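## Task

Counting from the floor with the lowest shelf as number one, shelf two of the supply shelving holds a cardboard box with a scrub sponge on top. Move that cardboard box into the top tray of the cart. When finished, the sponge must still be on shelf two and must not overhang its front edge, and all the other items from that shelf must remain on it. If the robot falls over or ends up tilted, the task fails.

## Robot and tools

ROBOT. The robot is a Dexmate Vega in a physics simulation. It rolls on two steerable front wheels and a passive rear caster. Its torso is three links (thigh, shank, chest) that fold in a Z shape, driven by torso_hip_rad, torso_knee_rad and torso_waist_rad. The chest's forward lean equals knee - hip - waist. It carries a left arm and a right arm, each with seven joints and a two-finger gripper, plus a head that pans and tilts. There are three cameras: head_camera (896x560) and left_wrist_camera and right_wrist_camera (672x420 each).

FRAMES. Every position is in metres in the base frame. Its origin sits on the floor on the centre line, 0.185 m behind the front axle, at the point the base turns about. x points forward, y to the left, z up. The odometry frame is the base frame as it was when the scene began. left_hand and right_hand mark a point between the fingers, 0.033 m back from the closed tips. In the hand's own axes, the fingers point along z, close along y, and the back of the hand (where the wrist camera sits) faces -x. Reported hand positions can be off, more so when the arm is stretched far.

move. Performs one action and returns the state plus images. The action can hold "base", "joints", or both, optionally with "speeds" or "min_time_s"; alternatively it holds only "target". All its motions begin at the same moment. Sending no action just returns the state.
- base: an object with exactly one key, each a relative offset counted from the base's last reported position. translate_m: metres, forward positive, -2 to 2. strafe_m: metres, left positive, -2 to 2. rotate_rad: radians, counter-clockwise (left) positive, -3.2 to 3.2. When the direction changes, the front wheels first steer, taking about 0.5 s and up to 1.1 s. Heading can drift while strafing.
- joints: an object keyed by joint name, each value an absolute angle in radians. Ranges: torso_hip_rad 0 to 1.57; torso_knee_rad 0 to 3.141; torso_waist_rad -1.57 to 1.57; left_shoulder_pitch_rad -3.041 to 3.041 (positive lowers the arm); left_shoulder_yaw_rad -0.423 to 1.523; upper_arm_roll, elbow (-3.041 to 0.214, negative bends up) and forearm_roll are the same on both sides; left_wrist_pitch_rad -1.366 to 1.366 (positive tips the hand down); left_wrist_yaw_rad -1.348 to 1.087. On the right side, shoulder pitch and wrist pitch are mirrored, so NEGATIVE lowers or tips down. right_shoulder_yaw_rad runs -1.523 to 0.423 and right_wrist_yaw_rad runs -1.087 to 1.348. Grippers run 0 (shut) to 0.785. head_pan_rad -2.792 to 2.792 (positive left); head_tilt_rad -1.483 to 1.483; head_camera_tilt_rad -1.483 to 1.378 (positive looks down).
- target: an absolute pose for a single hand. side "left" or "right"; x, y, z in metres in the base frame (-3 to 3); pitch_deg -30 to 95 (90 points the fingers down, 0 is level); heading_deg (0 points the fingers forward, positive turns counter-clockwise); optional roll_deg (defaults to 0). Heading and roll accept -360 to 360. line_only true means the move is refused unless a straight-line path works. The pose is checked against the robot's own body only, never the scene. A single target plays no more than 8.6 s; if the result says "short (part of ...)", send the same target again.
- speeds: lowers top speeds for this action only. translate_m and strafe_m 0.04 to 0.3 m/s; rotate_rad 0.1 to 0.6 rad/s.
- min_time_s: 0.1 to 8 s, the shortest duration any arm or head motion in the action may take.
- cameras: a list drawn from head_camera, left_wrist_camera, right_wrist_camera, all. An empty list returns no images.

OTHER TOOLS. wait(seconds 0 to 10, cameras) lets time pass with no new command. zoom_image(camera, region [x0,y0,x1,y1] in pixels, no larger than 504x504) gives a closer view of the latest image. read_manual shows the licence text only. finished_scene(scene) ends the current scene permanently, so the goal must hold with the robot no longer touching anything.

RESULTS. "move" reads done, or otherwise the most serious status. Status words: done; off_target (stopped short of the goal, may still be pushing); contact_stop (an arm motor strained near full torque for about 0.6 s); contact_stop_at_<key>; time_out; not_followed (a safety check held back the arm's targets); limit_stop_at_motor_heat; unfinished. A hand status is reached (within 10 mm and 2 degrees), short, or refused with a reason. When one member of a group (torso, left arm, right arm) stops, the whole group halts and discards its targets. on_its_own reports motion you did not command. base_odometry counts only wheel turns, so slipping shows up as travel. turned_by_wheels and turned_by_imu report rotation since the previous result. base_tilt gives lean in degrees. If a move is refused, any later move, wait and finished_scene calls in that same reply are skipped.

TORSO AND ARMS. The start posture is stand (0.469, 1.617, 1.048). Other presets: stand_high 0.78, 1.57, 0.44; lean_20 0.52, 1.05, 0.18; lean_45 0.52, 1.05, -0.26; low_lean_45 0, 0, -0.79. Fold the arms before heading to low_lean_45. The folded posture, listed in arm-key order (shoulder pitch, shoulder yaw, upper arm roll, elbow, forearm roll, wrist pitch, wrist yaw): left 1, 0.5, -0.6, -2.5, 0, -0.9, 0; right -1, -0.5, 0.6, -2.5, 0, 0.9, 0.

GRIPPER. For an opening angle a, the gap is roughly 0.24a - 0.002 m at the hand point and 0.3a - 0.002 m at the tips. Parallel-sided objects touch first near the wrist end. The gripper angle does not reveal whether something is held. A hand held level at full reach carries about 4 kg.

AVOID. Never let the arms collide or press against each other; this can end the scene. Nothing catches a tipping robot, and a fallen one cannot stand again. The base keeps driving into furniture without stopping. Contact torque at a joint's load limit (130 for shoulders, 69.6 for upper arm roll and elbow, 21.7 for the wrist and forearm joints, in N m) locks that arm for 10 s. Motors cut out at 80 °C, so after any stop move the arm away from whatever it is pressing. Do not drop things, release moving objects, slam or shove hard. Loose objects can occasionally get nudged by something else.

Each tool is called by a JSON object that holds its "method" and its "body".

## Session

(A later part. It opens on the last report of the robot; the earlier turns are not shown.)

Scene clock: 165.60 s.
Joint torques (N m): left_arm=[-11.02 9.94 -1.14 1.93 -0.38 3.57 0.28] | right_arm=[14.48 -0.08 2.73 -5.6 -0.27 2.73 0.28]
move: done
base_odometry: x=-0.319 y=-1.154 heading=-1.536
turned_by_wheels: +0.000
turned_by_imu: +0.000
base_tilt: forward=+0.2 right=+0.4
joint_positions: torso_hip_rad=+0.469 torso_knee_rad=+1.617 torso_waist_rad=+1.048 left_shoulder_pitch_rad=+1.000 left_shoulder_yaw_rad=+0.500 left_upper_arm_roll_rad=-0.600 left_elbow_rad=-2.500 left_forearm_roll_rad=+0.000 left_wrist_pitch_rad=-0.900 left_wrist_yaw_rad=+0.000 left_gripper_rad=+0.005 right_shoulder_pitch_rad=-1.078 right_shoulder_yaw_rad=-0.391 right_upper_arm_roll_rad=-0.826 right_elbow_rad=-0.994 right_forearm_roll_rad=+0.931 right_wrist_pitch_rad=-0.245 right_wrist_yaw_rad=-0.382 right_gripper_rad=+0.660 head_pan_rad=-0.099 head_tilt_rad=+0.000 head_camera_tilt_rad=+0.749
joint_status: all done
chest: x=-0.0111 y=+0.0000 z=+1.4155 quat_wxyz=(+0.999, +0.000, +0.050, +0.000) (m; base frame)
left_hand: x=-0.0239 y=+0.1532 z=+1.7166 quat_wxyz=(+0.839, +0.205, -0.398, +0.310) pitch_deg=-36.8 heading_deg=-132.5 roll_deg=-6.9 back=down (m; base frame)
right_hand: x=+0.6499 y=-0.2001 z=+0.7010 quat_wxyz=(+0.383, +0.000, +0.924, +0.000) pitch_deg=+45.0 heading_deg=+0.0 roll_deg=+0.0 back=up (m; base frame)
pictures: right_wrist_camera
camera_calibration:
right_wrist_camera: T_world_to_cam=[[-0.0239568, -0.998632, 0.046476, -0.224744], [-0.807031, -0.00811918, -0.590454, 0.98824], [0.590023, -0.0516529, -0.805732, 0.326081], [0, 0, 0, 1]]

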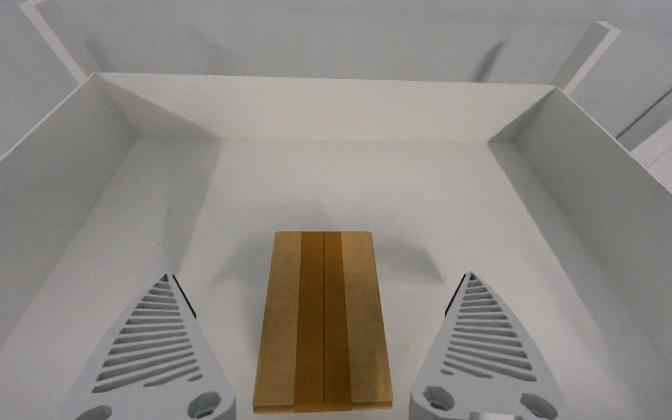

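{"method": "move", "body": {"target": {"side": "right", "x": 0.57, "y": -0.20, "z": 0.80, "pitch_deg": 45, "heading_deg": 0, "roll_deg": 0, "line_only": true}, "cameras": ["right_wrist_camera"]}}

{"method": "move", "body": {"target": {"side": "right", "x": 0.48, "y": -0.28, "z": 1.0, "pitch_deg": 30, "heading_deg": 0, "roll_deg": 0, "line_only": true}, "cameras": ["right_wrist_camera", "head_camera"]}}

Scene clock: 170.40 s.
Joint torques (N m): left_arm=[-11.27 11.66 -0.85 1.17 -0.43 2.74 0.18] | right_arm=[5.96 -3.6 8.91 -12.46 -0.46 1.51 -0.17]
move: done
base_odometry: x=-0.319 y=-1.154 heading=-1.536
turned_by_wheels: +0.000
turned_by_imu: +0.001
base_tilt: forward=+0.2 right=+0.3
joint_positions: torso_hip_rad=+0.469 torso_knee_rad=+1.617 torso_waist_rad=+1.048 left_shoulder_pitch_rad=+1.000 left_shoulder_yaw_rad=+0.500 left_upper_arm_roll_rad=-0.600 left_elbow_rad=-2.500 left_forearm_roll_rad=+0.000 left_wrist_pitch_rad=-0.900 left_wrist_yaw_rad=+0.000 left_gripper_rad=+0.005 right_shoulder_pitch_rad=-1.360 right_shoulder_yaw_rad=-0.714 right_upper_arm_roll_rad=-0.664 right_elbow_rad=-1.789 right_forearm_roll_rad=+1.127 right_wrist_pitch_rad=-0.474 right_wrist_yaw_rad=-0.735 right_gripper_rad=+0.660 head_pan_rad=-0.099 head_tilt_rad=+0.000 head_camera_tilt_rad=+0.749
chest: x=-0.0111 y=+0.0000 z=+1.4155 quat_wxyz=(+0.999, +0.000, +0.050, +0.000) (m; base frame)
left_hand: x=-0.0239 y=+0.1532 z=+1.7166 quat_wxyz=(+0.839, +0.205, -0.398, +0.310) pitch_deg=-36.8 heading_deg=-132.5 roll_deg=-6.9 back=down (m; base frame)
right_hand: x=+0.5705 y=-0.2001 z=+0.7988 quat_wxyz=(+0.382, +0.000, +0.924, +0.000) pitch_deg=+45.0 heading_deg=+0.0 roll_deg=+0.0 back=up (m; base frame)
right_hand_status: reached (straight line, planned for 2.8 s): 1 mm and 0.0 deg off.
pictures: right_wrist_camera
camera_calibration:
right_wrist_camera: T_world_to_cam=[[-0.0239604, -0.998636, 0.0463862, -0.231048], [-0.807315, -0.00803834, -0.590066, 0.981798], [0.589634, -0.0515865, -0.806021, 0.452101], [0, 0, 0, 1]]

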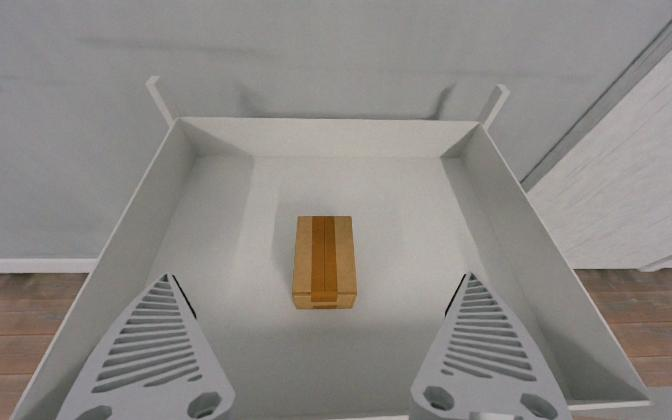

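Scene clock: 175.57 s.
Joint torques (N m): left_arm=[-11.29 10.5 -0.65 0.81 -0.42 3.16 0.23] | right_arm=[-0.15 -6.39 9.15 -9.09 -1.24 2.75 -0.42]
move: done
base_odometry: x=-0.319 y=-1.154 heading=-1.536
turned_by_wheels: +0.000
turned_by_imu: +0.001
base_tilt: forward=+0.1 right=+0.4
joint_positions: torso_hip_rad=+0.469 torso_knee_rad=+1.617 torso_waist_rad=+1.048 left_shoulder_pitch_rad=+1.000 left_shoulder_yaw_rad=+0.500 left_upper_arm_roll_rad=-0.600 left_elbow_rad=-2.500 left_forearm_roll_rad=+0.000 left_wrist_pitch_rad=-0.900 left_wrist_yaw_rad=+0.000 left_gripper_rad=+0.005 right_shoulder_pitch_rad=-2.286 right_shoulder_yaw_rad=-1.391 right_upper_arm_roll_rad=+0.069 right_elbow_rad=-2.438 right_forearm_roll_rad=+1.288 right_wrist_pitch_rad=+0.012 right_wrist_yaw_rad=-0.838 right_gripper_rad=+0.660 head_pan_rad=-0.099 head_tilt_rad=+0.000 head_camera_tilt_rad=+0.749
chest: x=-0.0111 y=+0.0000 z=+1.4155 quat_wxyz=(+0.999, +0.000, +0.050, +0.000) (m; base frame)
left_hand: x=-0.0239 y=+0.1532 z=+1.7166 quat_wxyz=(+0.839, +0.205, -0.398, +0.310) pitch_deg=-36.8 heading_deg=-132.5 roll_deg=-6.9 back=down (m; base frame)
right_hand: x=+0.4801 y=-0.2806 z=+0.9989 quat_wxyz=(+0.499, +0.000, +0.866, -0.001) pitch_deg=+30.1 heading_deg=-0.1 roll_deg=+0.0 back=up (m; base frame)
right_hand_status: reached (straight line, planned for 3.6 s): 1 mm and 0.1 deg off.
pictures: head_camera, right_wrist_camera
camera_calibration:
head_camera: T_world_to_cam=[[-0.0808804, -0.996525, 0.0199011, -0.0072773], [-0.746529, 0.0473363, -0.663667, 0.972199], [0.660419, -0.0685344, -0.747763, 1.12177], [0, 0, 0, 1]]
right_wrist_camera: T_world_to_cam=[[-0.0360218, -0.998574, 0.0394124, -0.310136], [-0.627776, -0.00807465, -0.778353, 1.1281], [0.77756, -0.0527798, -0.626589, 0.392809], [0, 0, 0, 1]]

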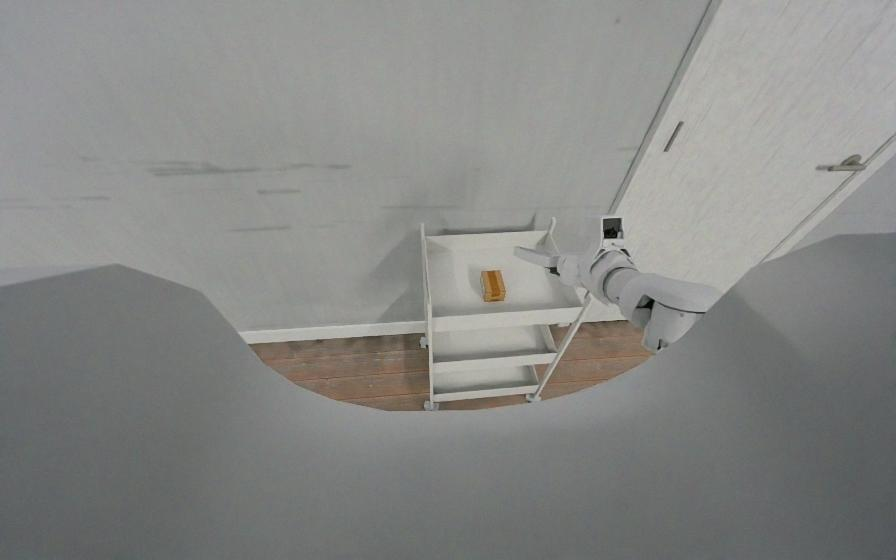

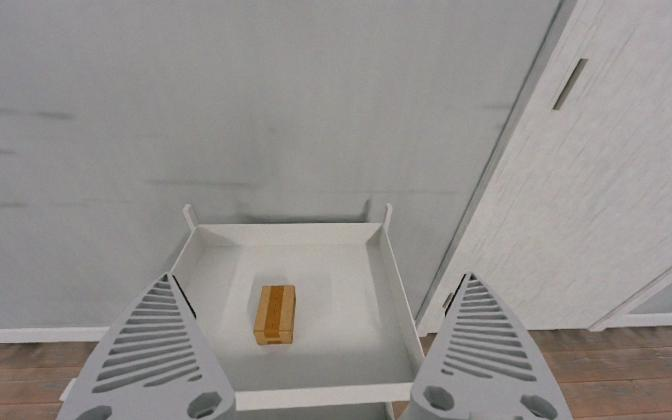

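{"method": "move", "body": {"joints": {"head_pan_rad": 2.15, "head_camera_tilt_rad": 0.25}, "cameras": ["head_camera"]}}

Scene clock: 178.13 s.
Joint torques (N m): left_arm=[-11.37 9.78 -1.06 1.1 -0.39 3.58 0.19] | right_arm=[-0.38 -6.92 9.23 -8.63 -0.95 2.84 -0.32]
move: done
base_odometry: x=-0.319 y=-1.154 heading=-1.536
turned_by_wheels: +0.000
turned_by_imu: +0.001
base_tilt: forward=+0.1 right=+0.3
joint_positions: torso_hip_rad=+0.469 torso_knee_rad=+1.617 torso_waist_rad=+1.048 left_shoulder_pitch_rad=+1.000 left_shoulder_yaw_rad=+0.500 left_upper_arm_roll_rad=-0.600 left_elbow_rad=-2.500 left_forearm_roll_rad=+0.000 left_wrist_pitch_rad=-0.900 left_wrist_yaw_rad=+0.000 left_gripper_rad=+0.005 right_shoulder_pitch_rad=-2.292 right_shoulder_yaw_rad=-1.394 right_upper_arm_roll_rad=+0.074 right_elbow_rad=-2.440 right_forearm_roll_rad=+1.288 right_wrist_pitch_rad=+0.015 right_wrist_yaw_rad=-0.838 right_gripper_rad=+0.660 head_pan_rad=+2.149 head_tilt_rad=+0.000 head_camera_tilt_rad=+0.251
joint_status: all done
chest: x=-0.0111 y=+0.0000 z=+1.4155 quat_wxyz=(+0.999, +0.000, +0.050, +0.000) (m; base frame)
left_hand: x=-0.0239 y=+0.1532 z=+1.7166 quat_wxyz=(+0.839, +0.205, -0.398, +0.310) pitch_deg=-36.8 heading_deg=-132.5 roll_deg=-6.9 back=down (m; base frame)
right_hand: x=+0.4799 y=-0.2801 z=+0.9996 quat_wxyz=(+0.500, +0.000, +0.866, +0.000) pitch_deg=+30.0 heading_deg=+0.0 roll_deg=+0.0 back=up (m; base frame)
pictures: head_camera
camera_calibration:
head_camera: T_world_to_cam=[[0.829756, 0.554341, -0.0648897, 0.189691], [0.0525457, -0.193336, -0.979725, 1.50329], [-0.555647, 0.809523, -0.18955, 0.199051], [0, 0, 0, 1]]

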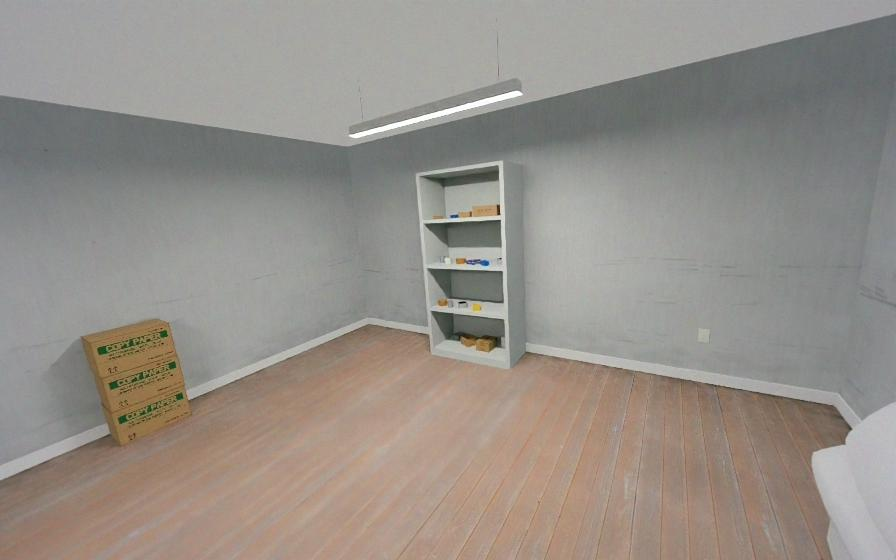

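{"method": "zoom_image", "body": {"camera": "head_camera", "region": [420, 280, 530, 350]}}

Scaled by 4.582 from the camera's 896x560 image, which has a finer 960x600 frame.

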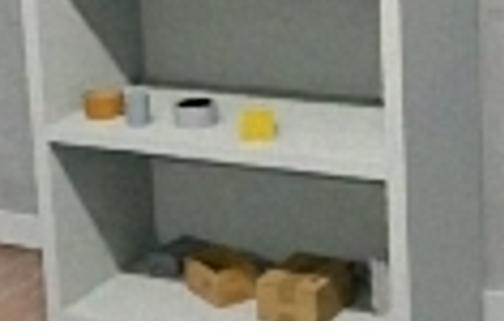

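{"method": "finished_scene", "body": {"scene": 2}}

The scene is finished: the task was done.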